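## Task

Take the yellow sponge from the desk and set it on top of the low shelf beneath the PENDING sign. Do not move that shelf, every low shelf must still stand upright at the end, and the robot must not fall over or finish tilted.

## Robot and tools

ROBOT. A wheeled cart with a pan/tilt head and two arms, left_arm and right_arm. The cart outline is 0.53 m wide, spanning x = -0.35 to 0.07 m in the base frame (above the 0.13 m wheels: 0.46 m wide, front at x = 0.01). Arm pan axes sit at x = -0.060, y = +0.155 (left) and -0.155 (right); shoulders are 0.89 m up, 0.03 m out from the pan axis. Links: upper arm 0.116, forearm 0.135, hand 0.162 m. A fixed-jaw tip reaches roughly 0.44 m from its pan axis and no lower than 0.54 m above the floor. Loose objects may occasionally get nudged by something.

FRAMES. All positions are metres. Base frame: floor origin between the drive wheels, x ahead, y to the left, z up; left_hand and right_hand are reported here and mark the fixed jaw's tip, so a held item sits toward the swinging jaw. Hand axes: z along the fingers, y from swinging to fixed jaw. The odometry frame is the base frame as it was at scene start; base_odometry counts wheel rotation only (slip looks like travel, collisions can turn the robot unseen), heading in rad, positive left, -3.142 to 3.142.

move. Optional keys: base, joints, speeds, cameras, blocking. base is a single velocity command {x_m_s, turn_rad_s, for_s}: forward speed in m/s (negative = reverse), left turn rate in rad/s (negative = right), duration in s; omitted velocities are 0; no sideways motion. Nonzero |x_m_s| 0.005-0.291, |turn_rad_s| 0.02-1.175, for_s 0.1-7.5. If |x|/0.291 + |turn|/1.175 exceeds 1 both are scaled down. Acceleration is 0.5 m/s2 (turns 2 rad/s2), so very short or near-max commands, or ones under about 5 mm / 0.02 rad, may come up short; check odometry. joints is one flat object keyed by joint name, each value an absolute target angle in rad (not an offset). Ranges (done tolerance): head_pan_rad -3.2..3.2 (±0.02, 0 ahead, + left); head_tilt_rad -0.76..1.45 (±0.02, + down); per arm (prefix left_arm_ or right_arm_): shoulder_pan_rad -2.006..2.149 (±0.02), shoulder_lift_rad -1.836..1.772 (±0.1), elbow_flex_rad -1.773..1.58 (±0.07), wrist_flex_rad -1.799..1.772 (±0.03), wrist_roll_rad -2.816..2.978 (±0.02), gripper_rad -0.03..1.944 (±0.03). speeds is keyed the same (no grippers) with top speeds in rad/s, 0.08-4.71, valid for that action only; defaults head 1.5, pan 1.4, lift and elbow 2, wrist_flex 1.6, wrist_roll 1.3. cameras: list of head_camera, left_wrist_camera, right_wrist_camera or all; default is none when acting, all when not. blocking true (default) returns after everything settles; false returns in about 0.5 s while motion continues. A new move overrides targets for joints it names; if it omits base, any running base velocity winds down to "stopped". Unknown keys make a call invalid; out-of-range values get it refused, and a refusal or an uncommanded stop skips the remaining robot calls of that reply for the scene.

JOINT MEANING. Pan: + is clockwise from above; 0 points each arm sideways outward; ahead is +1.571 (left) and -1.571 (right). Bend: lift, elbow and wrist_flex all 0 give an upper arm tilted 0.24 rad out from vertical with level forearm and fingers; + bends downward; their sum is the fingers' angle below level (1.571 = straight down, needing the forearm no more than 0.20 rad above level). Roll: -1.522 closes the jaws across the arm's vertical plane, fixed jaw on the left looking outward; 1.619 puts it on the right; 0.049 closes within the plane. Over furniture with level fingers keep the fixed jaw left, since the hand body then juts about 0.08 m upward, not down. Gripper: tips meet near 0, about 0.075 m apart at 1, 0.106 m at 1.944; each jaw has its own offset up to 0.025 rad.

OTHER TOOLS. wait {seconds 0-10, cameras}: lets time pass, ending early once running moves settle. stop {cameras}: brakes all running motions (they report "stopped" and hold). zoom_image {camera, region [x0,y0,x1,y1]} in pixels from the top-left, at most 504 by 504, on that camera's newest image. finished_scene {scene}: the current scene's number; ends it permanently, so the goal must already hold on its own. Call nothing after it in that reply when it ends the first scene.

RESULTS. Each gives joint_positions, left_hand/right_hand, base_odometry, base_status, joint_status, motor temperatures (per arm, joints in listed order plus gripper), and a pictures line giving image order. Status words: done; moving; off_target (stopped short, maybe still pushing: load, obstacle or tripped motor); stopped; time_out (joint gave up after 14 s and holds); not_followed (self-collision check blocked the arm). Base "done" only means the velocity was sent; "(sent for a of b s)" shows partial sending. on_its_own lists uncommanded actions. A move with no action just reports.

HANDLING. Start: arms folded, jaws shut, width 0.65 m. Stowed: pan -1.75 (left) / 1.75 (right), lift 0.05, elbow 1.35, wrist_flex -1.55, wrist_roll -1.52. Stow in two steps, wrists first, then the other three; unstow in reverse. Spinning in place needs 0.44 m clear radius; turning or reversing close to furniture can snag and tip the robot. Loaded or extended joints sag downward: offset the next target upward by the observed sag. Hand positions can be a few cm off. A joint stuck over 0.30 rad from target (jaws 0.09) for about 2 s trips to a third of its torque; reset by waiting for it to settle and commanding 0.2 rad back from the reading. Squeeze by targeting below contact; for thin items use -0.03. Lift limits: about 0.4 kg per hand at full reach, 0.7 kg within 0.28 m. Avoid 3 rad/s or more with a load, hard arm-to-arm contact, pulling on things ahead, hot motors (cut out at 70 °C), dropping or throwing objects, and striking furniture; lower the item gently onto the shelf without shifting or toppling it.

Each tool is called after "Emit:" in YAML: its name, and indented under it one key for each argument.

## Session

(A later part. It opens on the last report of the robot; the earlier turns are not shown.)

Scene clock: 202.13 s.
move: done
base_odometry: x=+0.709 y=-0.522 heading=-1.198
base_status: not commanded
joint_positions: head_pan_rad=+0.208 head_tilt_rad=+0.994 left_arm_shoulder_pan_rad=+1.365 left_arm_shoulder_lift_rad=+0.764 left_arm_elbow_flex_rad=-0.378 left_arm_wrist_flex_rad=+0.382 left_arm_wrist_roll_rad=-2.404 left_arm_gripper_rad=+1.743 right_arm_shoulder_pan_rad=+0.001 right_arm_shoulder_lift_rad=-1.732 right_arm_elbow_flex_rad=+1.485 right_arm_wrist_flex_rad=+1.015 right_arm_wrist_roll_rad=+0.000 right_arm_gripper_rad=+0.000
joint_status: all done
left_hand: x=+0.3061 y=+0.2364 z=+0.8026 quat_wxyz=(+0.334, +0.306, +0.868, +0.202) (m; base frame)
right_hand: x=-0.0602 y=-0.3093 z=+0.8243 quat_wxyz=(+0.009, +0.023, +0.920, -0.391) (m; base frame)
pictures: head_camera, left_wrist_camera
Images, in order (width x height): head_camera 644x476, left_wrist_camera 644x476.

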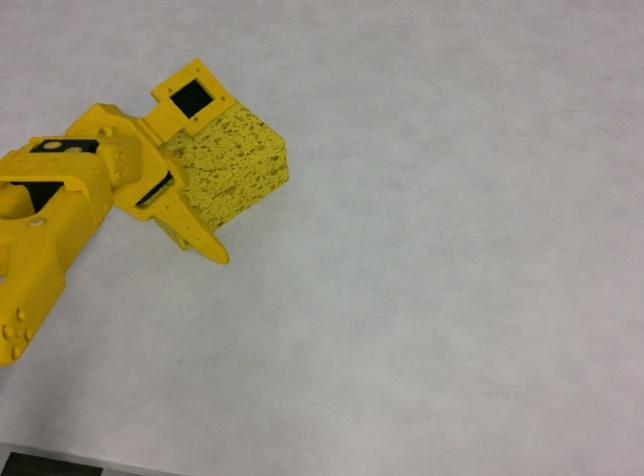

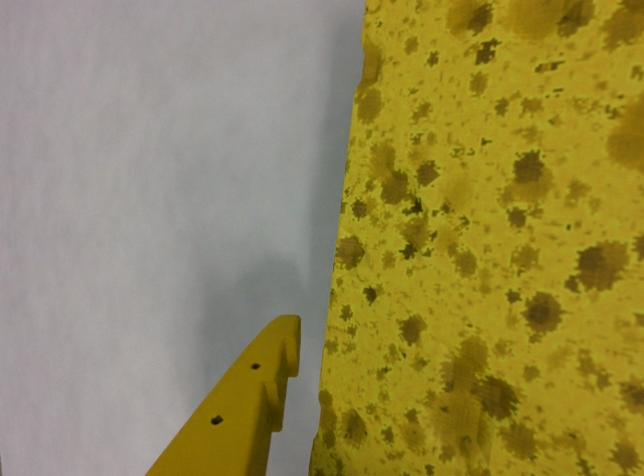

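Emit:
move:
  joints: {"left_arm_elbow_flex_rad":-0.29,"left_arm_wrist_flex_rad":0.29,"left_arm_shoulder_pan_rad":1.355}
  cameras: ["head_camera","left_wrist_camera"]

Scene clock: 236.57 s.
move: done
base_odometry: x=+0.709 y=-0.522 heading=-1.198
base_status: not commanded
joint_positions: head_pan_rad=+0.208 head_tilt_rad=+0.994 left_arm_shoulder_pan_rad=+1.362 left_arm_shoulder_lift_rad=+0.755 left_arm_elbow_flex_rad=-0.299 left_arm_wrist_flex_rad=+0.296 left_arm_wrist_roll_rad=-2.395 left_arm_gripper_rad=+1.746 right_arm_shoulder_pan_rad=+0.001 right_arm_shoulder_lift_rad=-1.732 right_arm_elbow_flex_rad=+1.485 right_arm_wrist_flex_rad=+1.015 right_arm_wrist_roll_rad=+0.000 right_arm_gripper_rad=+0.000
joint_status: all done
left_hand: x=+0.3034 y=+0.2371 z=+0.7965 quat_wxyz=(+0.341, +0.299, +0.867, +0.205) (m; base frame)
right_hand: x=-0.0602 y=-0.3093 z=+0.8243 quat_wxyz=(+0.009, +0.023, +0.920, -0.391) (m; base frame)
pictures: head_camera, left_wrist_camera
Images, in order (width x height): head_camera 644x476, left_wrist_camera 644x476.

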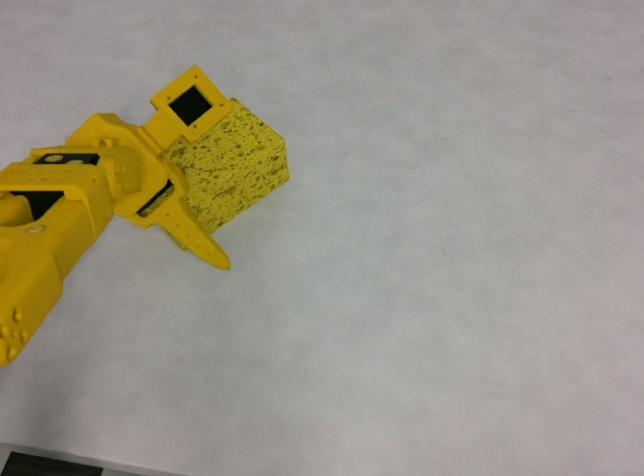

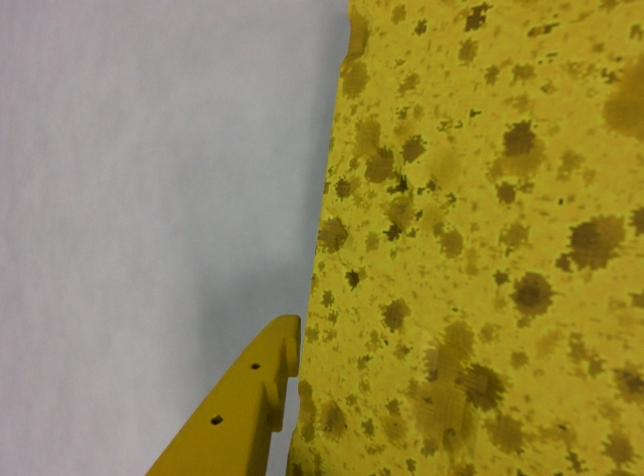

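Emit:
move:
  joints: {"left_arm_gripper_rad":0.5}
  cameras: ["head_camera","left_wrist_camera"]

Scene clock: 248.60 s.
move: off_target
base_odometry: x=+0.709 y=-0.522 heading=-1.198
base_status: not commanded
joint_positions: head_pan_rad=+0.208 head_tilt_rad=+0.994 left_arm_shoulder_pan_rad=+1.362 left_arm_shoulder_lift_rad=+0.748 left_arm_elbow_flex_rad=-0.299 left_arm_wrist_flex_rad=+0.284 left_arm_wrist_roll_rad=-2.395 left_arm_gripper_rad=+0.966 right_arm_shoulder_pan_rad=+0.003 right_arm_shoulder_lift_rad=-1.732 right_arm_elbow_flex_rad=+1.485 right_arm_wrist_flex_rad=+1.015 right_arm_wrist_roll_rad=+0.000 right_arm_gripper_rad=+0.000
joint_status: left_arm_gripper_rad off_target (ended at +0.967, target +0.500)
left_hand: x=+0.3053 y=+0.2375 z=+0.8006 quat_wxyz=(+0.349, +0.298, +0.864, +0.209) (m; base frame)
right_hand: x=-0.0604 y=-0.3093 z=+0.8243 quat_wxyz=(+0.009, +0.024, +0.920, -0.391) (m; base frame)
pictures: head_camera, left_wrist_camera
Images, in order (width x height): head_camera 644x476, left_wrist_camera 644x476.

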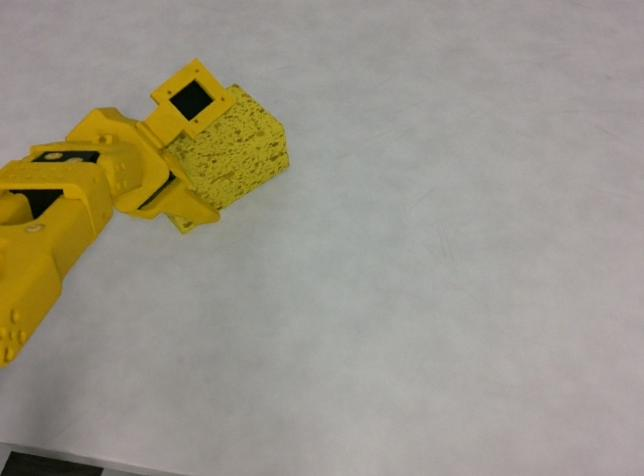

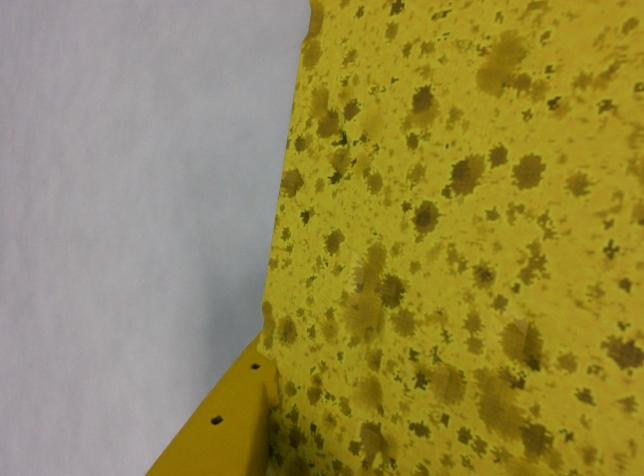

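Gripped.

Emit:
move:
  joints: {"left_arm_gripper_rad":0.72,"left_arm_elbow_flex_rad":-0.6,"left_arm_wrist_flex_rad":0.62}
  speeds: {"left_arm_elbow_flex_rad":0.7,"left_arm_wrist_flex_rad":0.7}

Emit:
move:
  joints: {"left_arm_shoulder_lift_rad":0.05,"left_arm_elbow_flex_rad":-0.1,"left_arm_wrist_flex_rad":0.75}
  speeds: {"left_arm_elbow_flex_rad":0.8,"left_arm_wrist_flex_rad":0.7,"left_arm_shoulder_lift_rad":0.8}
  cameras: ["head_camera","left_wrist_camera"]

Scene clock: 257.20 s.
move: off_target
base_odometry: x=+0.709 y=-0.522 heading=-1.198
base_status: not commanded
joint_positions: head_pan_rad=+0.208 head_tilt_rad=+0.994 left_arm_shoulder_pan_rad=+1.361 left_arm_shoulder_lift_rad=+0.769 left_arm_elbow_flex_rad=-0.559 left_arm_wrist_flex_rad=+0.617 left_arm_wrist_roll_rad=-2.404 left_arm_gripper_rad=+1.032 right_arm_shoulder_pan_rad=+0.003 right_arm_shoulder_lift_rad=-1.732 right_arm_elbow_flex_rad=+1.485 right_arm_wrist_flex_rad=+1.015 right_arm_wrist_roll_rad=+0.000 right_arm_gripper_rad=+0.000
joint_status: left_arm_gripper_rad off_target (ended at +1.032, target +0.720); the others done
left_hand: x=+0.3056 y=+0.2381 z=+0.8183 quat_wxyz=(+0.311, +0.307, +0.879, +0.189) (m; base frame)
right_hand: x=-0.0604 y=-0.3093 z=+0.8243 quat_wxyz=(+0.009, +0.024, +0.920, -0.391) (m; base frame)
pictures: none

Scene clock: 258.70 s.
move: done
base_odometry: x=+0.709 y=-0.522 heading=-1.198
base_status: not commanded
joint_positions: head_pan_rad=+0.208 head_tilt_rad=+0.994 left_arm_shoulder_pan_rad=+1.359 left_arm_shoulder_lift_rad=+0.105 left_arm_elbow_flex_rad=-0.095 left_arm_wrist_flex_rad=+0.747 left_arm_wrist_roll_rad=-2.404 left_arm_gripper_rad=+1.032 right_arm_shoulder_pan_rad=+0.003 right_arm_shoulder_lift_rad=-1.732 right_arm_elbow_flex_rad=+1.485 right_arm_wrist_flex_rad=+1.015 right_arm_wrist_roll_rad=+0.000 right_arm_gripper_rad=+0.000
joint_status: all done
left_hand: x=+0.2574 y=+0.2283 z=+0.9008 quat_wxyz=(+0.338, +0.302, +0.867, +0.206) (m; base frame)
right_hand: x=-0.0604 y=-0.3093 z=+0.8243 quat_wxyz=(+0.009, +0.024, +0.920, -0.391) (m; base frame)
pictures: head_camera, left_wrist_camera
Images, in order (width x height): head_camera 644x476, left_wrist_camera 644x476.

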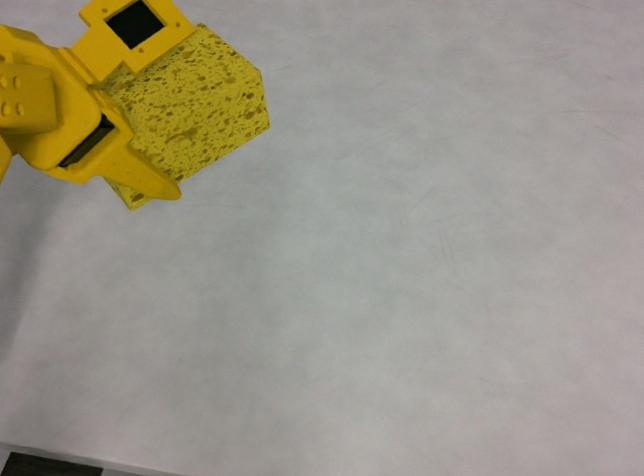

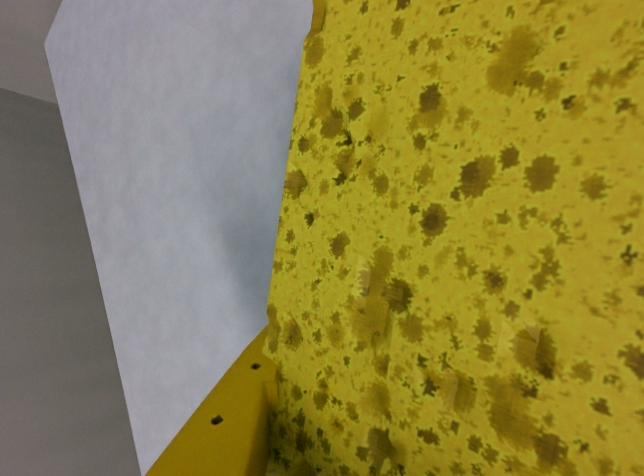

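Emit:
move:
  base: {"x_m_s":-0.22,"for_s":2.07}
  joints: {"head_pan_rad":0.0,"head_tilt_rad":0.3}

Emit:
move:
  base: {"turn_rad_s":-0.7,"for_s":4.1}
  cameras: ["head_camera"]

Scene clock: 275.73 s.
move: done
base_odometry: x=+0.542 y=-0.099 heading=-1.194
base_status: done (sent for 2.07 of 2.07 s)
joint_positions: head_pan_rad=+0.009 head_tilt_rad=+0.312 left_arm_shoulder_pan_rad=+1.358 left_arm_shoulder_lift_rad=+0.105 left_arm_elbow_flex_rad=-0.095 left_arm_wrist_flex_rad=+0.747 left_arm_wrist_roll_rad=-2.404 left_arm_gripper_rad=+1.032 right_arm_shoulder_pan_rad=+0.001 right_arm_shoulder_lift_rad=-1.732 right_arm_elbow_flex_rad=+1.485 right_arm_wrist_flex_rad=+1.015 right_arm_wrist_roll_rad=+0.000 right_arm_gripper_rad=+0.000
joint_status: all done
left_hand: x=+0.2572 y=+0.2288 z=+0.9008 quat_wxyz=(+0.338, +0.302, +0.868, +0.206) (m; base frame)
right_hand: x=-0.0602 y=-0.3093 z=+0.8243 quat_wxyz=(+0.009, +0.023, +0.920, -0.391) (m; base frame)
pictures: none

Scene clock: 280.63 s.
move: done
base_odometry: x=+0.542 y=-0.098 heading=+2.218
base_status: done (sent for 4.1 of 4.1 s)
joint_positions: head_pan_rad=+0.009 head_tilt_rad=+0.312 left_arm_shoulder_pan_rad=+1.356 left_arm_shoulder_lift_rad=+0.105 left_arm_elbow_flex_rad=-0.095 left_arm_wrist_flex_rad=+0.747 left_arm_wrist_roll_rad=-2.404 left_arm_gripper_rad=+1.032 right_arm_shoulder_pan_rad=+0.003 right_arm_shoulder_lift_rad=-1.732 right_arm_elbow_flex_rad=+1.485 right_arm_wrist_flex_rad=+1.015 right_arm_wrist_roll_rad=+0.000 right_arm_gripper_rad=+0.000
joint_status: not commanded
left_hand: x=+0.2571 y=+0.2293 z=+0.9008 quat_wxyz=(+0.337, +0.301, +0.868, +0.206) (m; base frame)
right_hand: x=-0.0604 y=-0.3093 z=+0.8243 quat_wxyz=(+0.009, +0.024, +0.920, -0.391) (m; base frame)
pictures: head_camera
Images, in order (width x height): head_camera 644x476.

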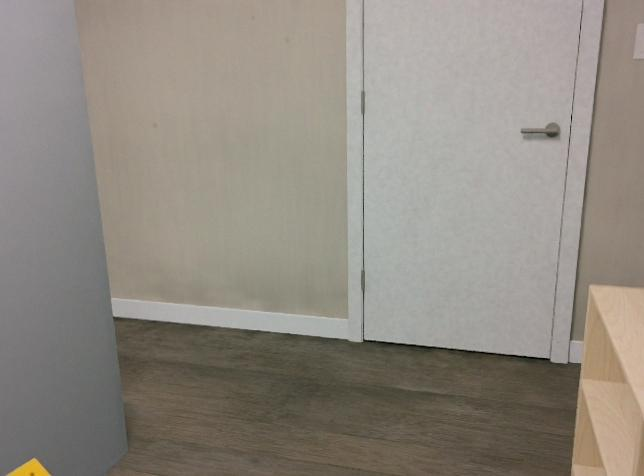

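Emit:
move:
  base: {"x_m_s":0.26,"for_s":7.2}

Emit:
move:
  base: {"turn_rad_s":0.6,"for_s":2.17}
  cameras: ["head_camera","left_wrist_camera"]

Scene clock: 300.10 s.
move: done
base_odometry: x=-0.586 y=+1.397 heading=+2.216
base_status: done (sent for 7.2 of 7.2 s)
joint_positions: head_pan_rad=+0.009 head_tilt_rad=+0.312 left_arm_shoulder_pan_rad=+1.352 left_arm_shoulder_lift_rad=+0.103 left_arm_elbow_flex_rad=-0.095 left_arm_wrist_flex_rad=+0.747 left_arm_wrist_roll_rad=-2.404 left_arm_gripper_rad=+1.032 right_arm_shoulder_pan_rad=+0.004 right_arm_shoulder_lift_rad=-1.732 right_arm_elbow_flex_rad=+1.485 right_arm_wrist_flex_rad=+1.015 right_arm_wrist_roll_rad=+0.000 right_arm_gripper_rad=+0.000
joint_status: not commanded
left_hand: x=+0.2568 y=+0.2307 z=+0.9013 quat_wxyz=(+0.338, +0.299, +0.868, +0.207) (m; base frame)
right_hand: x=-0.0607 y=-0.3093 z=+0.8243 quat_wxyz=(+0.009, +0.024, +0.920, -0.391) (m; base frame)
pictures: none

Scene clock: 302.97 s.
move: done
base_odometry: x=-0.585 y=+1.396 heading=-2.767
base_status: done (sent for 2.17 of 2.17 s)
joint_positions: head_pan_rad=+0.009 head_tilt_rad=+0.312 left_arm_shoulder_pan_rad=+1.352 left_arm_shoulder_lift_rad=+0.103 left_arm_elbow_flex_rad=-0.095 left_arm_wrist_flex_rad=+0.747 left_arm_wrist_roll_rad=-2.404 left_arm_gripper_rad=+1.032 right_arm_shoulder_pan_rad=+0.000 right_arm_shoulder_lift_rad=-1.732 right_arm_elbow_flex_rad=+1.485 right_arm_wrist_flex_rad=+1.015 right_arm_wrist_roll_rad=+0.000 right_arm_gripper_rad=+0.000
joint_status: not commanded
left_hand: x=+0.2568 y=+0.2307 z=+0.9013 quat_wxyz=(+0.338, +0.299, +0.868, +0.207) (m; base frame)
right_hand: x=-0.0599 y=-0.3093 z=+0.8243 quat_wxyz=(+0.010, +0.022, +0.920, -0.391) (m; base frame)
pictures: head_camera, left_wrist_camera
Images, in order (width x height): head_camera 644x476, left_wrist_camera 644x476.

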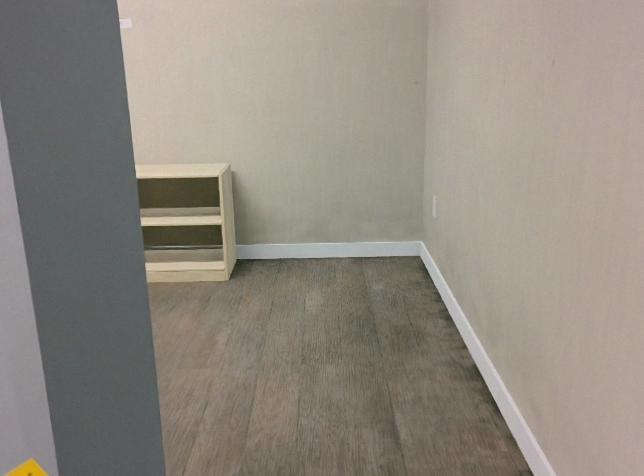

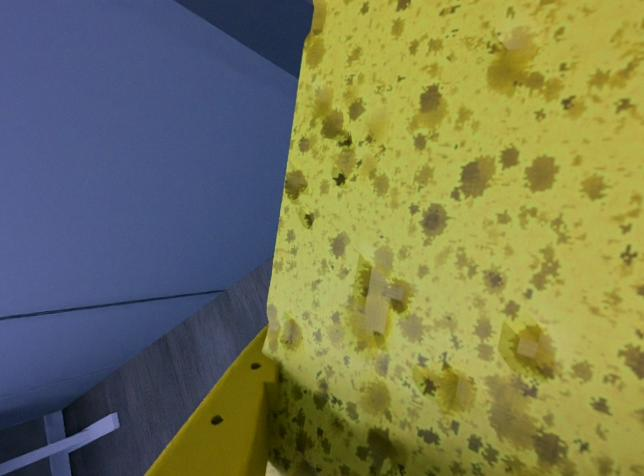

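Emit:
move:
  base: {"x_m_s":0.26,"for_s":4.5}
  joints: {"head_tilt_rad":0.1,"head_pan_rad":0.35}
  cameras: ["head_camera"]

Scene clock: 318.83 s.
move: done
base_odometry: x=-1.675 y=+0.968 heading=-2.766
base_status: done (sent for 4.5 of 4.5 s)
joint_positions: head_pan_rad=+0.339 head_tilt_rad=+0.110 left_arm_shoulder_pan_rad=+1.352 left_arm_shoulder_lift_rad=+0.103 left_arm_elbow_flex_rad=-0.095 left_arm_wrist_flex_rad=+0.747 left_arm_wrist_roll_rad=-2.404 left_arm_gripper_rad=+1.032 right_arm_shoulder_pan_rad=+0.001 right_arm_shoulder_lift_rad=-1.732 right_arm_elbow_flex_rad=+1.485 right_arm_wrist_flex_rad=+1.015 right_arm_wrist_roll_rad=+0.000 right_arm_gripper_rad=+0.000
joint_status: all done
left_hand: x=+0.2568 y=+0.2307 z=+0.9013 quat_wxyz=(+0.338, +0.299, +0.868, +0.207) (m; base frame)
right_hand: x=-0.0602 y=-0.3093 z=+0.8243 quat_wxyz=(+0.009, +0.023, +0.920, -0.391) (m; base frame)
pictures: head_camera
Images, in order (width x height): head_camera 644x476.

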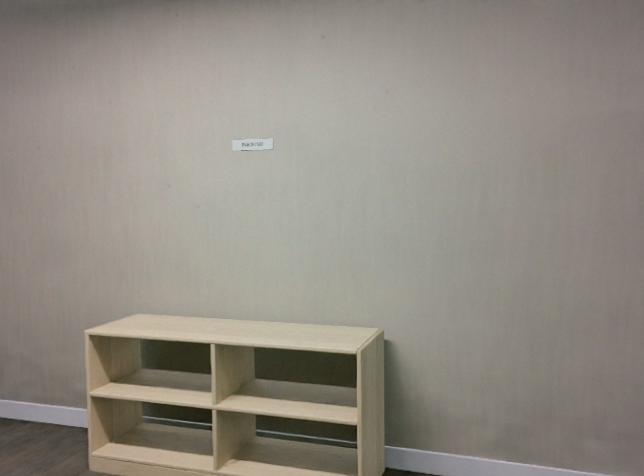

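Emit:
zoom_image:
  camera: "head_camera"
  region: [210, 120, 300, 170]

Scaled by 5.600.

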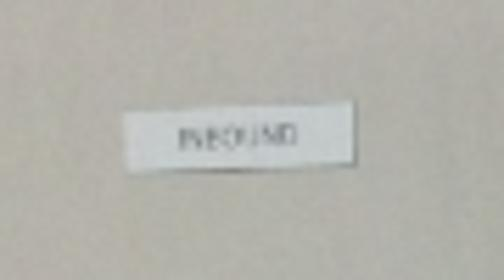

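Emit:
move:
  joints: {"head_pan_rad":1.15}
  cameras: ["head_camera"]

Emit:
move:
  joints: {"head_pan_rad":1.95}
  cameras: ["head_camera"]

Scene clock: 327.13 s.
move: done
base_odometry: x=-1.675 y=+0.968 heading=-2.766
base_status: not commanded
joint_positions: head_pan_rad=+1.140 head_tilt_rad=+0.110 left_arm_shoulder_pan_rad=+1.352 left_arm_shoulder_lift_rad=+0.103 left_arm_elbow_flex_rad=-0.095 left_arm_wrist_flex_rad=+0.747 left_arm_wrist_roll_rad=-2.404 left_arm_gripper_rad=+1.032 right_arm_shoulder_pan_rad=+0.001 right_arm_shoulder_lift_rad=-1.732 right_arm_elbow_flex_rad=+1.485 right_arm_wrist_flex_rad=+1.015 right_arm_wrist_roll_rad=+0.000 right_arm_gripper_rad=+0.000
joint_status: all done
left_hand: x=+0.2568 y=+0.2307 z=+0.9013 quat_wxyz=(+0.338, +0.299, +0.868, +0.207) (m; base frame)
right_hand: x=-0.0602 y=-0.3093 z=+0.8243 quat_wxyz=(+0.009, +0.023, +0.920, -0.391) (m; base frame)
pictures: head_camera
Images, in order (width x height): head_camera 644x476.

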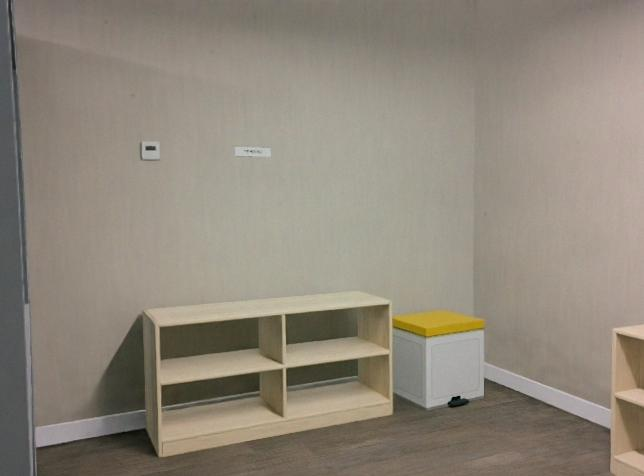

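Scene clock: 328.47 s.
move: done
base_odometry: x=-1.675 y=+0.968 heading=-2.766
base_status: not commanded
joint_positions: head_pan_rad=+1.939 head_tilt_rad=+0.110 left_arm_shoulder_pan_rad=+1.352 left_arm_shoulder_lift_rad=+0.103 left_arm_elbow_flex_rad=-0.095 left_arm_wrist_flex_rad=+0.747 left_arm_wrist_roll_rad=-2.404 left_arm_gripper_rad=+1.032 right_arm_shoulder_pan_rad=+0.001 right_arm_shoulder_lift_rad=-1.732 right_arm_elbow_flex_rad=+1.485 right_arm_wrist_flex_rad=+1.015 right_arm_wrist_roll_rad=+0.000 right_arm_gripper_rad=+0.000
joint_status: all done
left_hand: x=+0.2568 y=+0.2307 z=+0.9013 quat_wxyz=(+0.338, +0.299, +0.868, +0.207) (m; base frame)
right_hand: x=-0.0602 y=-0.3093 z=+0.8243 quat_wxyz=(+0.009, +0.023, +0.920, -0.391) (m; base frame)
pictures: head_camera
Images, in order (width x height): head_camera 644x476.

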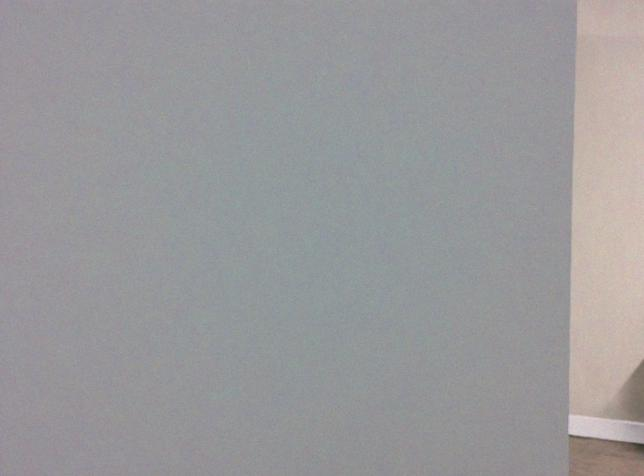

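Emit:
move:
  joints: {"head_pan_rad":1.2}
  cameras: ["head_camera"]

Emit:
zoom_image:
  camera: "head_camera"
  region: [230, 130, 320, 180]

Scene clock: 335.33 s.
move: done
base_odometry: x=-1.675 y=+0.968 heading=-2.766
base_status: not commanded
joint_positions: head_pan_rad=+1.209 head_tilt_rad=+0.110 left_arm_shoulder_pan_rad=+1.352 left_arm_shoulder_lift_rad=+0.103 left_arm_elbow_flex_rad=-0.095 left_arm_wrist_flex_rad=+0.747 left_arm_wrist_roll_rad=-2.404 left_arm_gripper_rad=+1.032 right_arm_shoulder_pan_rad=+0.001 right_arm_shoulder_lift_rad=-1.732 right_arm_elbow_flex_rad=+1.485 right_arm_wrist_flex_rad=+1.015 right_arm_wrist_roll_rad=+0.000 right_arm_gripper_rad=+0.000
joint_status: all done
left_hand: x=+0.2568 y=+0.2307 z=+0.9013 quat_wxyz=(+0.338, +0.299, +0.868, +0.207) (m; base frame)
right_hand: x=-0.0602 y=-0.3093 z=+0.8243 quat_wxyz=(+0.009, +0.023, +0.920, -0.391) (m; base frame)
pictures: head_camera
Images, in order (width x height): head_camera 644x476.

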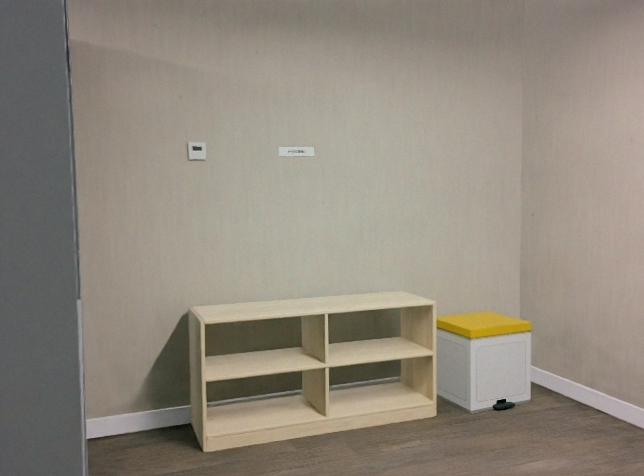

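Scaled by 5.600.

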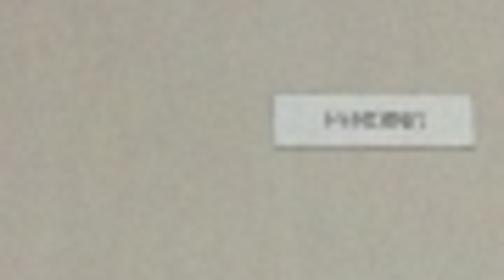

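Emit:
move:
  base: {"turn_rad_s":0.6,"for_s":1.783}
  joints: {"head_pan_rad":0.0}

Emit:
move:
  base: {"x_m_s":0.276,"for_s":7.5}
  cameras: ["head_camera"]

Emit:
move:
  base: {"turn_rad_s":0.5,"for_s":1.004}
  joints: {"head_tilt_rad":0.4}
  cameras: ["head_camera"]

Scene clock: 357.37 s.
move: done
base_odometry: x=-1.674 y=+0.969 heading=-1.707
base_status: done (sent for 1.77 of 1.77 s)
joint_positions: head_pan_rad=+0.009 head_tilt_rad=+0.110 left_arm_shoulder_pan_rad=+1.352 left_arm_shoulder_lift_rad=+0.103 left_arm_elbow_flex_rad=-0.095 left_arm_wrist_flex_rad=+0.747 left_arm_wrist_roll_rad=-2.404 left_arm_gripper_rad=+1.032 right_arm_shoulder_pan_rad=+0.000 right_arm_shoulder_lift_rad=-1.732 right_arm_elbow_flex_rad=+1.485 right_arm_wrist_flex_rad=+1.015 right_arm_wrist_roll_rad=+0.000 right_arm_gripper_rad=+0.000
joint_status: all done
left_hand: x=+0.2568 y=+0.2307 z=+0.9013 quat_wxyz=(+0.338, +0.299, +0.868, +0.207) (m; base frame)
right_hand: x=-0.0599 y=-0.3093 z=+0.8243 quat_wxyz=(+0.010, +0.022, +0.920, -0.391) (m; base frame)
pictures: none

Scene clock: 365.83 s.
move: done
base_odometry: x=-1.912 y=-0.784 heading=-1.709
base_status: done (sent for 7.5 of 7.5 s)
joint_positions: head_pan_rad=+0.008 head_tilt_rad=+0.109 left_arm_shoulder_pan_rad=+1.421 left_arm_shoulder_lift_rad=+0.060 left_arm_elbow_flex_rad=-0.050 left_arm_wrist_flex_rad=+0.787 left_arm_wrist_roll_rad=-2.409 left_arm_gripper_rad=+1.031 right_arm_shoulder_pan_rad=+0.004 right_arm_shoulder_lift_rad=-1.732 right_arm_elbow_flex_rad=+1.487 right_arm_wrist_flex_rad=+1.015 right_arm_wrist_roll_rad=+0.000 right_arm_gripper_rad=+0.000
joint_status: not commanded
left_hand: x=+0.2522 y=+0.2073 z=+0.8978 quat_wxyz=(+0.327, +0.334, +0.864, +0.187) (m; base frame)
right_hand: x=-0.0607 y=-0.3092 z=+0.8240 quat_wxyz=(+0.009, +0.024, +0.921, -0.390) (m; base frame)
pictures: head_camera
Images, in order (width x height): head_camera 644x476.

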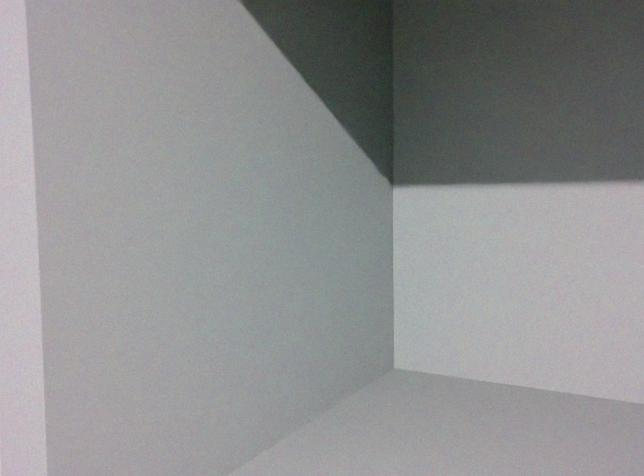

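Scene clock: 367.57 s.
move: done
base_odometry: x=-1.912 y=-0.784 heading=-1.214
base_status: done (sent for 1 of 1 s)
joint_positions: head_pan_rad=+0.008 head_tilt_rad=+0.393 left_arm_shoulder_pan_rad=+1.361 left_arm_shoulder_lift_rad=+0.060 left_arm_elbow_flex_rad=-0.059 left_arm_wrist_flex_rad=+0.764 left_arm_wrist_roll_rad=-2.406 left_arm_gripper_rad=+1.022 right_arm_shoulder_pan_rad=+0.003 right_arm_shoulder_lift_rad=-1.732 right_arm_elbow_flex_rad=+1.487 right_arm_wrist_flex_rad=+1.015 right_arm_wrist_roll_rad=+0.000 right_arm_gripper_rad=+0.000
joint_status: all done
left_hand: x=+0.2519 y=+0.2266 z=+0.9028 quat_wxyz=(+0.335, +0.304, +0.868, +0.204) (m; base frame)
right_hand: x=-0.0604 y=-0.3092 z=+0.8240 quat_wxyz=(+0.009, +0.024, +0.921, -0.390) (m; base frame)
pictures: head_camera
Images, in order (width x height): head_camera 644x476.

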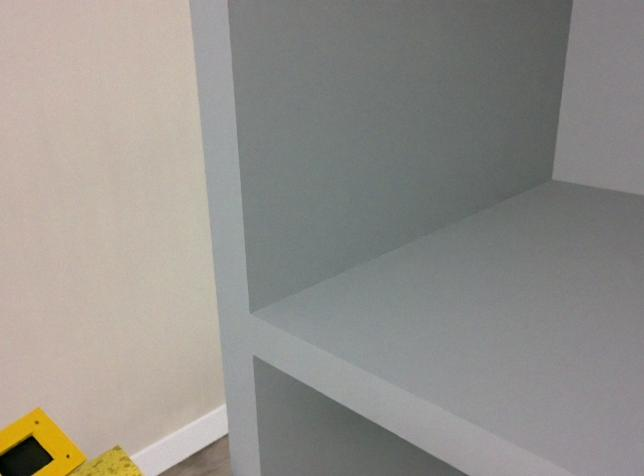

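Emit:
move:
  joints: {"head_pan_rad":1.0,"head_tilt_rad":0.6}
  cameras: ["head_camera"]

Emit:
move:
  joints: {"head_pan_rad":-0.8}
  cameras: ["head_camera"]

Emit:
move:
  joints: {"head_pan_rad":-1.6}
  cameras: ["head_camera"]

Scene clock: 383.60 s.
move: done
base_odometry: x=-1.912 y=-0.784 heading=-1.214
base_status: not commanded
joint_positions: head_pan_rad=+0.989 head_tilt_rad=+0.593 left_arm_shoulder_pan_rad=+1.361 left_arm_shoulder_lift_rad=+0.060 left_arm_elbow_flex_rad=-0.059 left_arm_wrist_flex_rad=+0.764 left_arm_wrist_roll_rad=-2.406 left_arm_gripper_rad=+1.022 right_arm_shoulder_pan_rad=+0.003 right_arm_shoulder_lift_rad=-1.732 right_arm_elbow_flex_rad=+1.487 right_arm_wrist_flex_rad=+1.015 right_arm_wrist_roll_rad=+0.000 right_arm_gripper_rad=+0.000
joint_status: all done
left_hand: x=+0.2519 y=+0.2266 z=+0.9028 quat_wxyz=(+0.335, +0.304, +0.868, +0.204) (m; base frame)
right_hand: x=-0.0604 y=-0.3092 z=+0.8240 quat_wxyz=(+0.009, +0.024, +0.921, -0.390) (m; base frame)
pictures: head_camera
Images, in order (width x height): head_camera 644x476.

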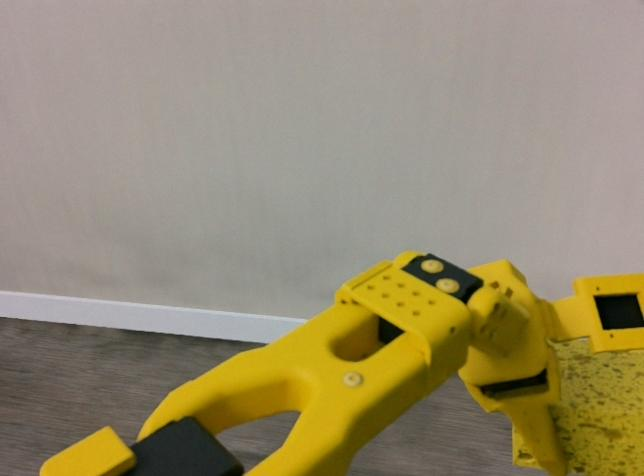

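Scene clock: 385.60 s.
move: done
base_odometry: x=-1.912 y=-0.784 heading=-1.214
base_status: not commanded
joint_positions: head_pan_rad=-0.790 head_tilt_rad=+0.593 left_arm_shoulder_pan_rad=+1.361 left_arm_shoulder_lift_rad=+0.060 left_arm_elbow_flex_rad=-0.059 left_arm_wrist_flex_rad=+0.764 left_arm_wrist_roll_rad=-2.406 left_arm_gripper_rad=+1.022 right_arm_shoulder_pan_rad=+0.003 right_arm_shoulder_lift_rad=-1.732 right_arm_elbow_flex_rad=+1.487 right_arm_wrist_flex_rad=+1.015 right_arm_wrist_roll_rad=+0.000 right_arm_gripper_rad=+0.000
joint_status: all done
left_hand: x=+0.2519 y=+0.2266 z=+0.9028 quat_wxyz=(+0.335, +0.304, +0.868, +0.204) (m; base frame)
right_hand: x=-0.0604 y=-0.3092 z=+0.8240 quat_wxyz=(+0.009, +0.024, +0.921, -0.390) (m; base frame)
pictures: head_camera
Images, in order (width x height): head_camera 644x476.

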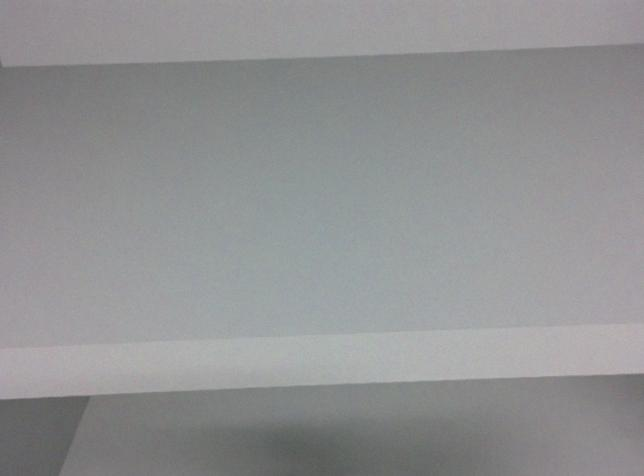

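Scene clock: 386.93 s.
move: done
base_odometry: x=-1.912 y=-0.784 heading=-1.214
base_status: not commanded
joint_positions: head_pan_rad=-1.591 head_tilt_rad=+0.593 left_arm_shoulder_pan_rad=+1.361 left_arm_shoulder_lift_rad=+0.060 left_arm_elbow_flex_rad=-0.059 left_arm_wrist_flex_rad=+0.764 left_arm_wrist_roll_rad=-2.406 left_arm_gripper_rad=+1.022 right_arm_shoulder_pan_rad=+0.003 right_arm_shoulder_lift_rad=-1.732 right_arm_elbow_flex_rad=+1.487 right_arm_wrist_flex_rad=+1.015 right_arm_wrist_roll_rad=+0.000 right_arm_gripper_rad=+0.000
joint_status: all done
left_hand: x=+0.2519 y=+0.2266 z=+0.9028 quat_wxyz=(+0.335, +0.304, +0.868, +0.204) (m; base frame)
right_hand: x=-0.0604 y=-0.3092 z=+0.8240 quat_wxyz=(+0.009, +0.024, +0.921, -0.390) (m; base frame)
pictures: head_camera
Images, in order (width x height): head_camera 644x476.

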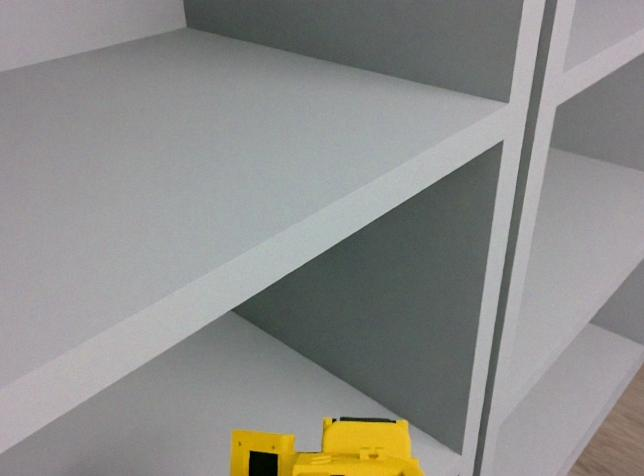

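Emit:
move:
  base: {"x_m_s":-0.15,"for_s":4.6}
  joints: {"head_pan_rad":-0.3,"head_tilt_rad":0.5}
  cameras: ["head_camera"]

Scene clock: 421.57 s.
move: done
base_odometry: x=-2.159 y=-0.142 heading=-1.205
base_status: done (sent for 4.6 of 4.6 s)
joint_positions: head_pan_rad=-0.311 head_tilt_rad=+0.513 left_arm_shoulder_pan_rad=+1.358 left_arm_shoulder_lift_rad=+0.060 left_arm_elbow_flex_rad=-0.059 left_arm_wrist_flex_rad=+0.763 left_arm_wrist_roll_rad=-2.406 left_arm_gripper_rad=+1.022 right_arm_shoulder_pan_rad=+0.000 right_arm_shoulder_lift_rad=-1.732 right_arm_elbow_flex_rad=+1.487 right_arm_wrist_flex_rad=+1.015 right_arm_wrist_roll_rad=+0.000 right_arm_gripper_rad=+0.000
joint_status: all done
left_hand: x=+0.2518 y=+0.2276 z=+0.9030 quat_wxyz=(+0.335, +0.303, +0.868, +0.205) (m; base frame)
right_hand: x=-0.0599 y=-0.3092 z=+0.8240 quat_wxyz=(+0.010, +0.022, +0.921, -0.390) (m; base frame)
pictures: head_camera
Images, in order (width x height): head_camera 644x476.

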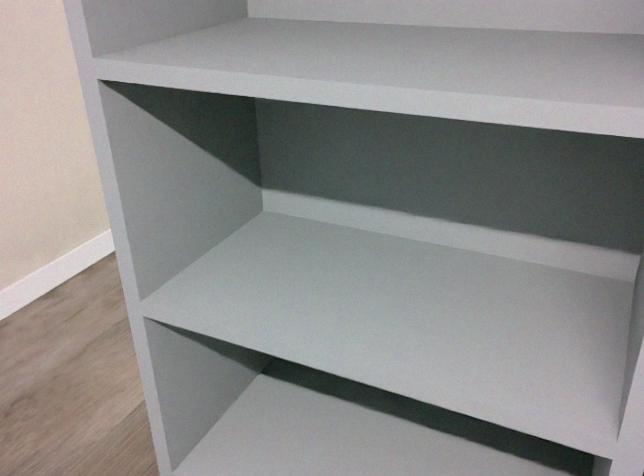

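Emit:
move:
  joints: {"head_pan_rad":-2.4,"head_tilt_rad":0.35}
  speeds: {"head_pan_rad":3.0}
  cameras: ["head_camera"]

Scene clock: 427.30 s.
move: done
base_odometry: x=-2.159 y=-0.142 heading=-1.205
base_status: not commanded
joint_positions: head_pan_rad=-2.392 head_tilt_rad=+0.362 left_arm_shoulder_pan_rad=+1.358 left_arm_shoulder_lift_rad=+0.060 left_arm_elbow_flex_rad=-0.059 left_arm_wrist_flex_rad=+0.763 left_arm_wrist_roll_rad=-2.406 left_arm_gripper_rad=+1.022 right_arm_shoulder_pan_rad=+0.000 right_arm_shoulder_lift_rad=-1.732 right_arm_elbow_flex_rad=+1.487 right_arm_wrist_flex_rad=+1.015 right_arm_wrist_roll_rad=+0.000 right_arm_gripper_rad=+0.000
joint_status: all done
left_hand: x=+0.2518 y=+0.2276 z=+0.9030 quat_wxyz=(+0.335, +0.303, +0.868, +0.205) (m; base frame)
right_hand: x=-0.0599 y=-0.3092 z=+0.8240 quat_wxyz=(+0.010, +0.022, +0.921, -0.390) (m; base frame)
pictures: head_camera
Images, in order (width x height): head_camera 644x476.

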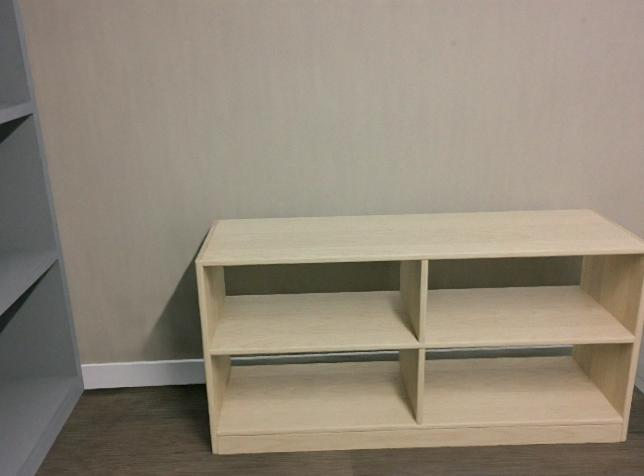

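Emit:
move:
  base: {"turn_rad_s":-0.6,"for_s":4.773}
  joints: {"head_pan_rad":0.0,"head_tilt_rad":0.6}

Emit:
move:
  base: {"x_m_s":0.22,"for_s":4.03}

Emit:
move:
  base: {"turn_rad_s":0.5,"for_s":1.04}
  cameras: ["head_camera"]

Scene clock: 447.53 s.
move: done
base_odometry: x=-2.159 y=-0.141 heading=+2.217
base_status: done (sent for 4.77 of 4.77 s)
joint_positions: head_pan_rad=-0.011 head_tilt_rad=+0.593 left_arm_shoulder_pan_rad=+1.359 left_arm_shoulder_lift_rad=+0.060 left_arm_elbow_flex_rad=-0.059 left_arm_wrist_flex_rad=+0.763 left_arm_wrist_roll_rad=-2.406 left_arm_gripper_rad=+1.022 right_arm_shoulder_pan_rad=+0.003 right_arm_shoulder_lift_rad=-1.732 right_arm_elbow_flex_rad=+1.487 right_arm_wrist_flex_rad=+1.015 right_arm_wrist_roll_rad=+0.000 right_arm_gripper_rad=+0.000
joint_status: all done
left_hand: x=+0.2519 y=+0.2271 z=+0.9030 quat_wxyz=(+0.335, +0.303, +0.868, +0.204) (m; base frame)
right_hand: x=-0.0604 y=-0.3092 z=+0.8240 quat_wxyz=(+0.009, +0.024, +0.921, -0.390) (m; base frame)
pictures: none

Scene clock: 452.60 s.
move: done
base_odometry: x=-2.692 y=+0.568 heading=+2.217
base_status: done (sent for 4.03 of 4.03 s)
joint_positions: head_pan_rad=-0.011 head_tilt_rad=+0.593 left_arm_shoulder_pan_rad=+1.352 left_arm_shoulder_lift_rad=+0.060 left_arm_elbow_flex_rad=-0.059 left_arm_wrist_flex_rad=+0.763 left_arm_wrist_roll_rad=-2.406 left_arm_gripper_rad=+1.022 right_arm_shoulder_pan_rad=+0.003 right_arm_shoulder_lift_rad=-1.732 right_arm_elbow_flex_rad=+1.487 right_arm_wrist_flex_rad=+1.015 right_arm_wrist_roll_rad=+0.000 right_arm_gripper_rad=+0.000
joint_status: not commanded
left_hand: x=+0.2513 y=+0.2295 z=+0.9030 quat_wxyz=(+0.334, +0.300, +0.869, +0.206) (m; base frame)
right_hand: x=-0.0604 y=-0.3092 z=+0.8240 quat_wxyz=(+0.009, +0.024, +0.921, -0.390) (m; base frame)
pictures: none

Scene clock: 454.27 s.
move: done
base_odometry: x=-2.691 y=+0.568 heading=+2.733
base_status: done (sent for 1.03 of 1.03 s)
joint_positions: head_pan_rad=-0.011 head_tilt_rad=+0.593 left_arm_shoulder_pan_rad=+1.352 left_arm_shoulder_lift_rad=+0.060 left_arm_elbow_flex_rad=-0.059 left_arm_wrist_flex_rad=+0.763 left_arm_wrist_roll_rad=-2.406 left_arm_gripper_rad=+1.022 right_arm_shoulder_pan_rad=-0.002 right_arm_shoulder_lift_rad=-1.732 right_arm_elbow_flex_rad=+1.487 right_arm_wrist_flex_rad=+1.015 right_arm_wrist_roll_rad=+0.000 right_arm_gripper_rad=+0.000
joint_status: not commanded
left_hand: x=+0.2513 y=+0.2295 z=+0.9030 quat_wxyz=(+0.334, +0.300, +0.869, +0.206) (m; base frame)
right_hand: x=-0.0597 y=-0.3092 z=+0.8240 quat_wxyz=(+0.010, +0.021, +0.921, -0.390) (m; base frame)
pictures: head_camera
Images, in order (width x height): head_camera 644x476.

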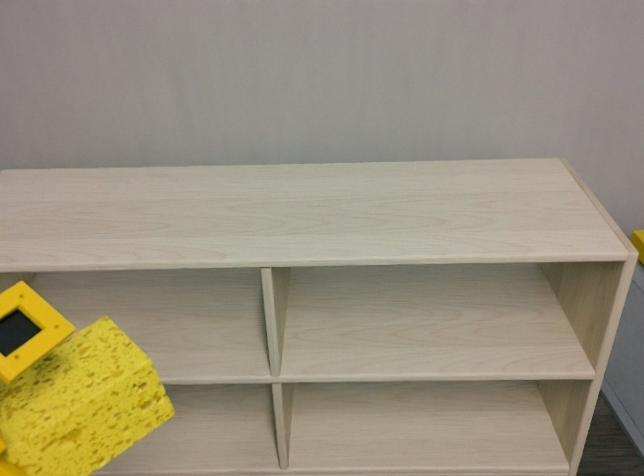

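Emit:
move:
  base: {"turn_rad_s":0.1,"for_s":0.3}
  joints: {"head_tilt_rad":-0.2,"head_pan_rad":0.2}
  cameras: ["head_camera"]

Emit:
move:
  base: {"x_m_s":0.2,"for_s":2.25}
  joints: {"head_tilt_rad":1.05,"head_pan_rad":0.0}
  cameras: ["head_camera"]

Scene clock: 463.77 s.
move: done
base_odometry: x=-2.692 y=+0.568 heading=+2.761
base_status: done (sent for 0.3 of 0.3 s)
joint_positions: head_pan_rad=+0.189 head_tilt_rad=-0.190 left_arm_shoulder_pan_rad=+1.352 left_arm_shoulder_lift_rad=+0.060 left_arm_elbow_flex_rad=-0.059 left_arm_wrist_flex_rad=+0.763 left_arm_wrist_roll_rad=-2.406 left_arm_gripper_rad=+1.022 right_arm_shoulder_pan_rad=-0.004 right_arm_shoulder_lift_rad=-1.732 right_arm_elbow_flex_rad=+1.487 right_arm_wrist_flex_rad=+1.015 right_arm_wrist_roll_rad=+0.000 right_arm_gripper_rad=+0.000
joint_status: all done
left_hand: x=+0.2513 y=+0.2295 z=+0.9030 quat_wxyz=(+0.334, +0.300, +0.869, +0.206) (m; base frame)
right_hand: x=-0.0595 y=-0.3092 z=+0.8240 quat_wxyz=(+0.010, +0.021, +0.921, -0.390) (m; base frame)
pictures: head_camera
Images, in order (width x height): head_camera 644x476.

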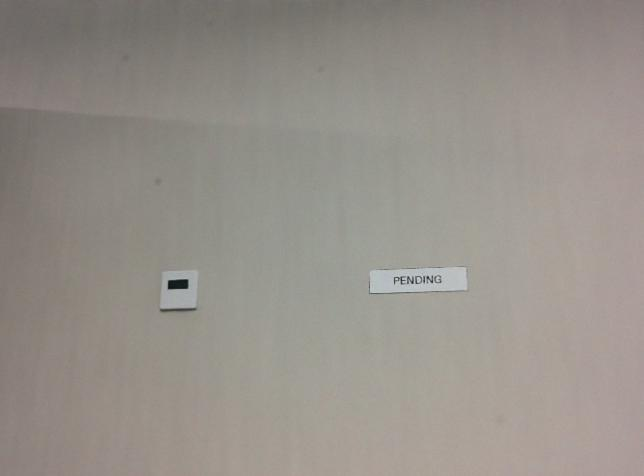

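Scene clock: 467.03 s.
move: done
base_odometry: x=-3.114 y=+0.735 heading=+2.764
base_status: done (sent for 2.27 of 2.27 s)
joint_positions: head_pan_rad=+0.009 head_tilt_rad=+1.045 left_arm_shoulder_pan_rad=+1.352 left_arm_shoulder_lift_rad=+0.060 left_arm_elbow_flex_rad=-0.059 left_arm_wrist_flex_rad=+0.763 left_arm_wrist_roll_rad=-2.406 left_arm_gripper_rad=+1.022 right_arm_shoulder_pan_rad=+0.003 right_arm_shoulder_lift_rad=-1.732 right_arm_elbow_flex_rad=+1.487 right_arm_wrist_flex_rad=+1.015 right_arm_wrist_roll_rad=+0.000 right_arm_gripper_rad=+0.000
joint_status: all done
left_hand: x=+0.2513 y=+0.2295 z=+0.9030 quat_wxyz=(+0.334, +0.300, +0.869, +0.206) (m; base frame)
right_hand: x=-0.0604 y=-0.3092 z=+0.8240 quat_wxyz=(+0.009, +0.024, +0.921, -0.390) (m; base frame)
pictures: head_camera
Images, in order (width x height): head_camera 644x476.

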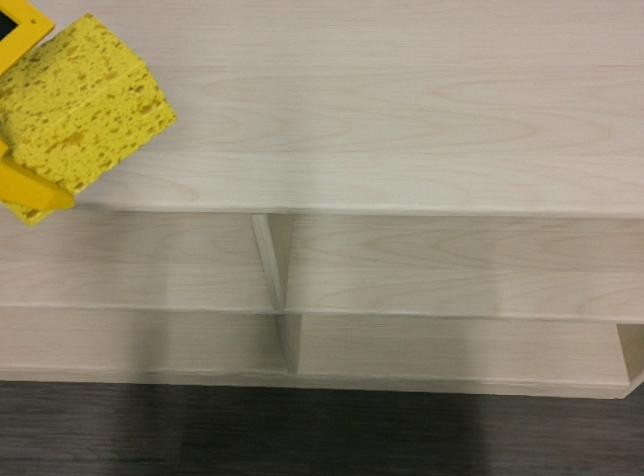

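Emit:
move:
  base: {"x_m_s":0.12,"for_s":1.66}
  joints: {"left_arm_shoulder_pan_rad":1.4}
  cameras: ["head_camera"]

Scene clock: 473.87 s.
move: done
base_odometry: x=-3.300 y=+0.809 heading=+2.763
base_status: done (sent for 1.67 of 1.67 s)
joint_positions: head_pan_rad=+0.009 head_tilt_rad=+1.045 left_arm_shoulder_pan_rad=+1.395 left_arm_shoulder_lift_rad=+0.060 left_arm_elbow_flex_rad=-0.059 left_arm_wrist_flex_rad=+0.763 left_arm_wrist_roll_rad=-2.406 left_arm_gripper_rad=+1.022 right_arm_shoulder_pan_rad=-0.004 right_arm_shoulder_lift_rad=-1.732 right_arm_elbow_flex_rad=+1.487 right_arm_wrist_flex_rad=+1.015 right_arm_wrist_roll_rad=+0.000 right_arm_gripper_rad=+0.000
joint_status: all done
left_hand: x=+0.2543 y=+0.2161 z=+0.9030 quat_wxyz=(+0.339, +0.319, +0.863, +0.199) (m; base frame)
right_hand: x=-0.0595 y=-0.3092 z=+0.8240 quat_wxyz=(+0.010, +0.021, +0.921, -0.390) (m; base frame)
pictures: head_camera
Images, in order (width x height): head_camera 644x476.

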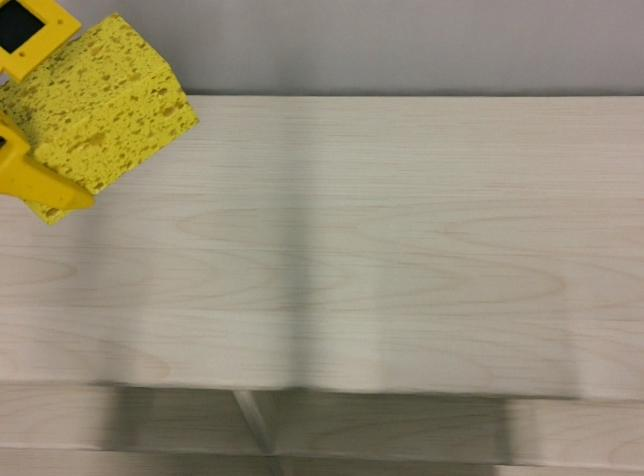

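Emit:
move:
  joints: {"left_arm_shoulder_lift_rad":0.9,"left_arm_elbow_flex_rad":0.425,"left_arm_wrist_flex_rad":-0.61}
  speeds: {"left_arm_shoulder_lift_rad":0.6,"left_arm_elbow_flex_rad":0.4,"left_arm_wrist_flex_rad":0.9}

Emit:
move:
  joints: {"left_arm_shoulder_lift_rad":1.41,"left_arm_elbow_flex_rad":0.0,"left_arm_wrist_flex_rad":-0.7}
  speeds: {"left_arm_shoulder_lift_rad":0.5,"left_arm_elbow_flex_rad":0.4}

Emit:
move:
  joints: {"left_arm_shoulder_lift_rad":1.6,"left_arm_elbow_flex_rad":-0.22,"left_arm_wrist_flex_rad":-0.66}
  speeds: {"left_arm_shoulder_lift_rad":0.3,"left_arm_elbow_flex_rad":0.3}
  cameras: ["head_camera"]

Scene clock: 486.80 s.
move: done
base_odometry: x=-3.300 y=+0.809 heading=+2.763
base_status: not commanded
joint_positions: head_pan_rad=+0.009 head_tilt_rad=+1.045 left_arm_shoulder_pan_rad=+1.395 left_arm_shoulder_lift_rad=+0.907 left_arm_elbow_flex_rad=+0.424 left_arm_wrist_flex_rad=-0.595 left_arm_wrist_roll_rad=-2.406 left_arm_gripper_rad=+1.022 right_arm_shoulder_pan_rad=-0.004 right_arm_shoulder_lift_rad=-1.732 right_arm_elbow_flex_rad=+1.487 right_arm_wrist_flex_rad=+1.015 right_arm_wrist_roll_rad=+0.000 right_arm_gripper_rad=+0.000
joint_status: all done
left_hand: x=+0.2309 y=+0.2119 z=+0.7081 quat_wxyz=(+0.350, +0.317, +0.858, +0.205) (m; base frame)
right_hand: x=-0.0595 y=-0.3092 z=+0.8240 quat_wxyz=(+0.010, +0.021, +0.921, -0.390) (m; base frame)
pictures: none

Scene clock: 488.40 s.
move: done
base_odometry: x=-3.300 y=+0.809 heading=+2.763
base_status: not commanded
joint_positions: head_pan_rad=+0.009 head_tilt_rad=+1.045 left_arm_shoulder_pan_rad=+1.398 left_arm_shoulder_lift_rad=+1.407 left_arm_elbow_flex_rad=+0.007 left_arm_wrist_flex_rad=-0.701 left_arm_wrist_roll_rad=-2.406 left_arm_gripper_rad=+1.022 right_arm_shoulder_pan_rad=-0.004 right_arm_shoulder_lift_rad=-1.732 right_arm_elbow_flex_rad=+1.487 right_arm_wrist_flex_rad=+1.015 right_arm_wrist_roll_rad=+0.000 right_arm_gripper_rad=+0.000
joint_status: all done
left_hand: x=+0.2322 y=+0.2112 z=+0.6517 quat_wxyz=(+0.359, +0.316, +0.853, +0.210) (m; base frame)
right_hand: x=-0.0595 y=-0.3092 z=+0.8240 quat_wxyz=(+0.010, +0.021, +0.921, -0.390) (m; base frame)
pictures: none

Scene clock: 489.57 s.
move: done
base_odometry: x=-3.300 y=+0.809 heading=+2.763
base_status: not commanded
joint_positions: head_pan_rad=+0.009 head_tilt_rad=+1.045 left_arm_shoulder_pan_rad=+1.393 left_arm_shoulder_lift_rad=+1.536 left_arm_elbow_flex_rad=-0.222 left_arm_wrist_flex_rad=-0.684 left_arm_wrist_roll_rad=-2.397 left_arm_gripper_rad=+1.022 right_arm_shoulder_pan_rad=-0.004 right_arm_shoulder_lift_rad=-1.732 right_arm_elbow_flex_rad=+1.487 right_arm_wrist_flex_rad=+1.015 right_arm_wrist_roll_rad=+0.000 right_arm_gripper_rad=+0.000
joint_status: all done
left_hand: x=+0.2504 y=+0.2159 z=+0.6509 quat_wxyz=(+0.392, +0.304, +0.838, +0.228) (m; base frame)
right_hand: x=-0.0595 y=-0.3092 z=+0.8240 quat_wxyz=(+0.010, +0.021, +0.921, -0.390) (m; base frame)
pictures: head_camera
Images, in order (width x height): head_camera 644x476.

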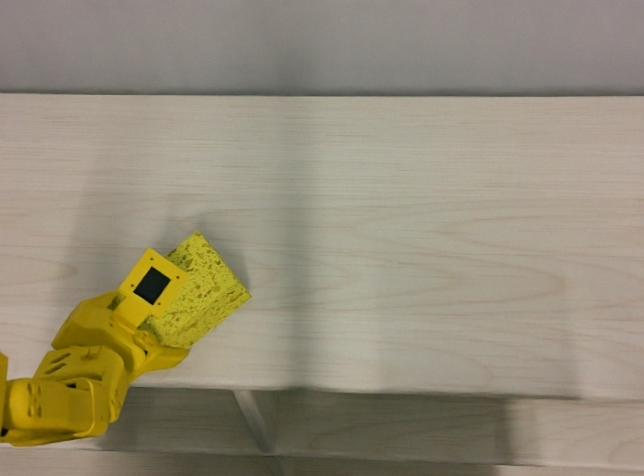

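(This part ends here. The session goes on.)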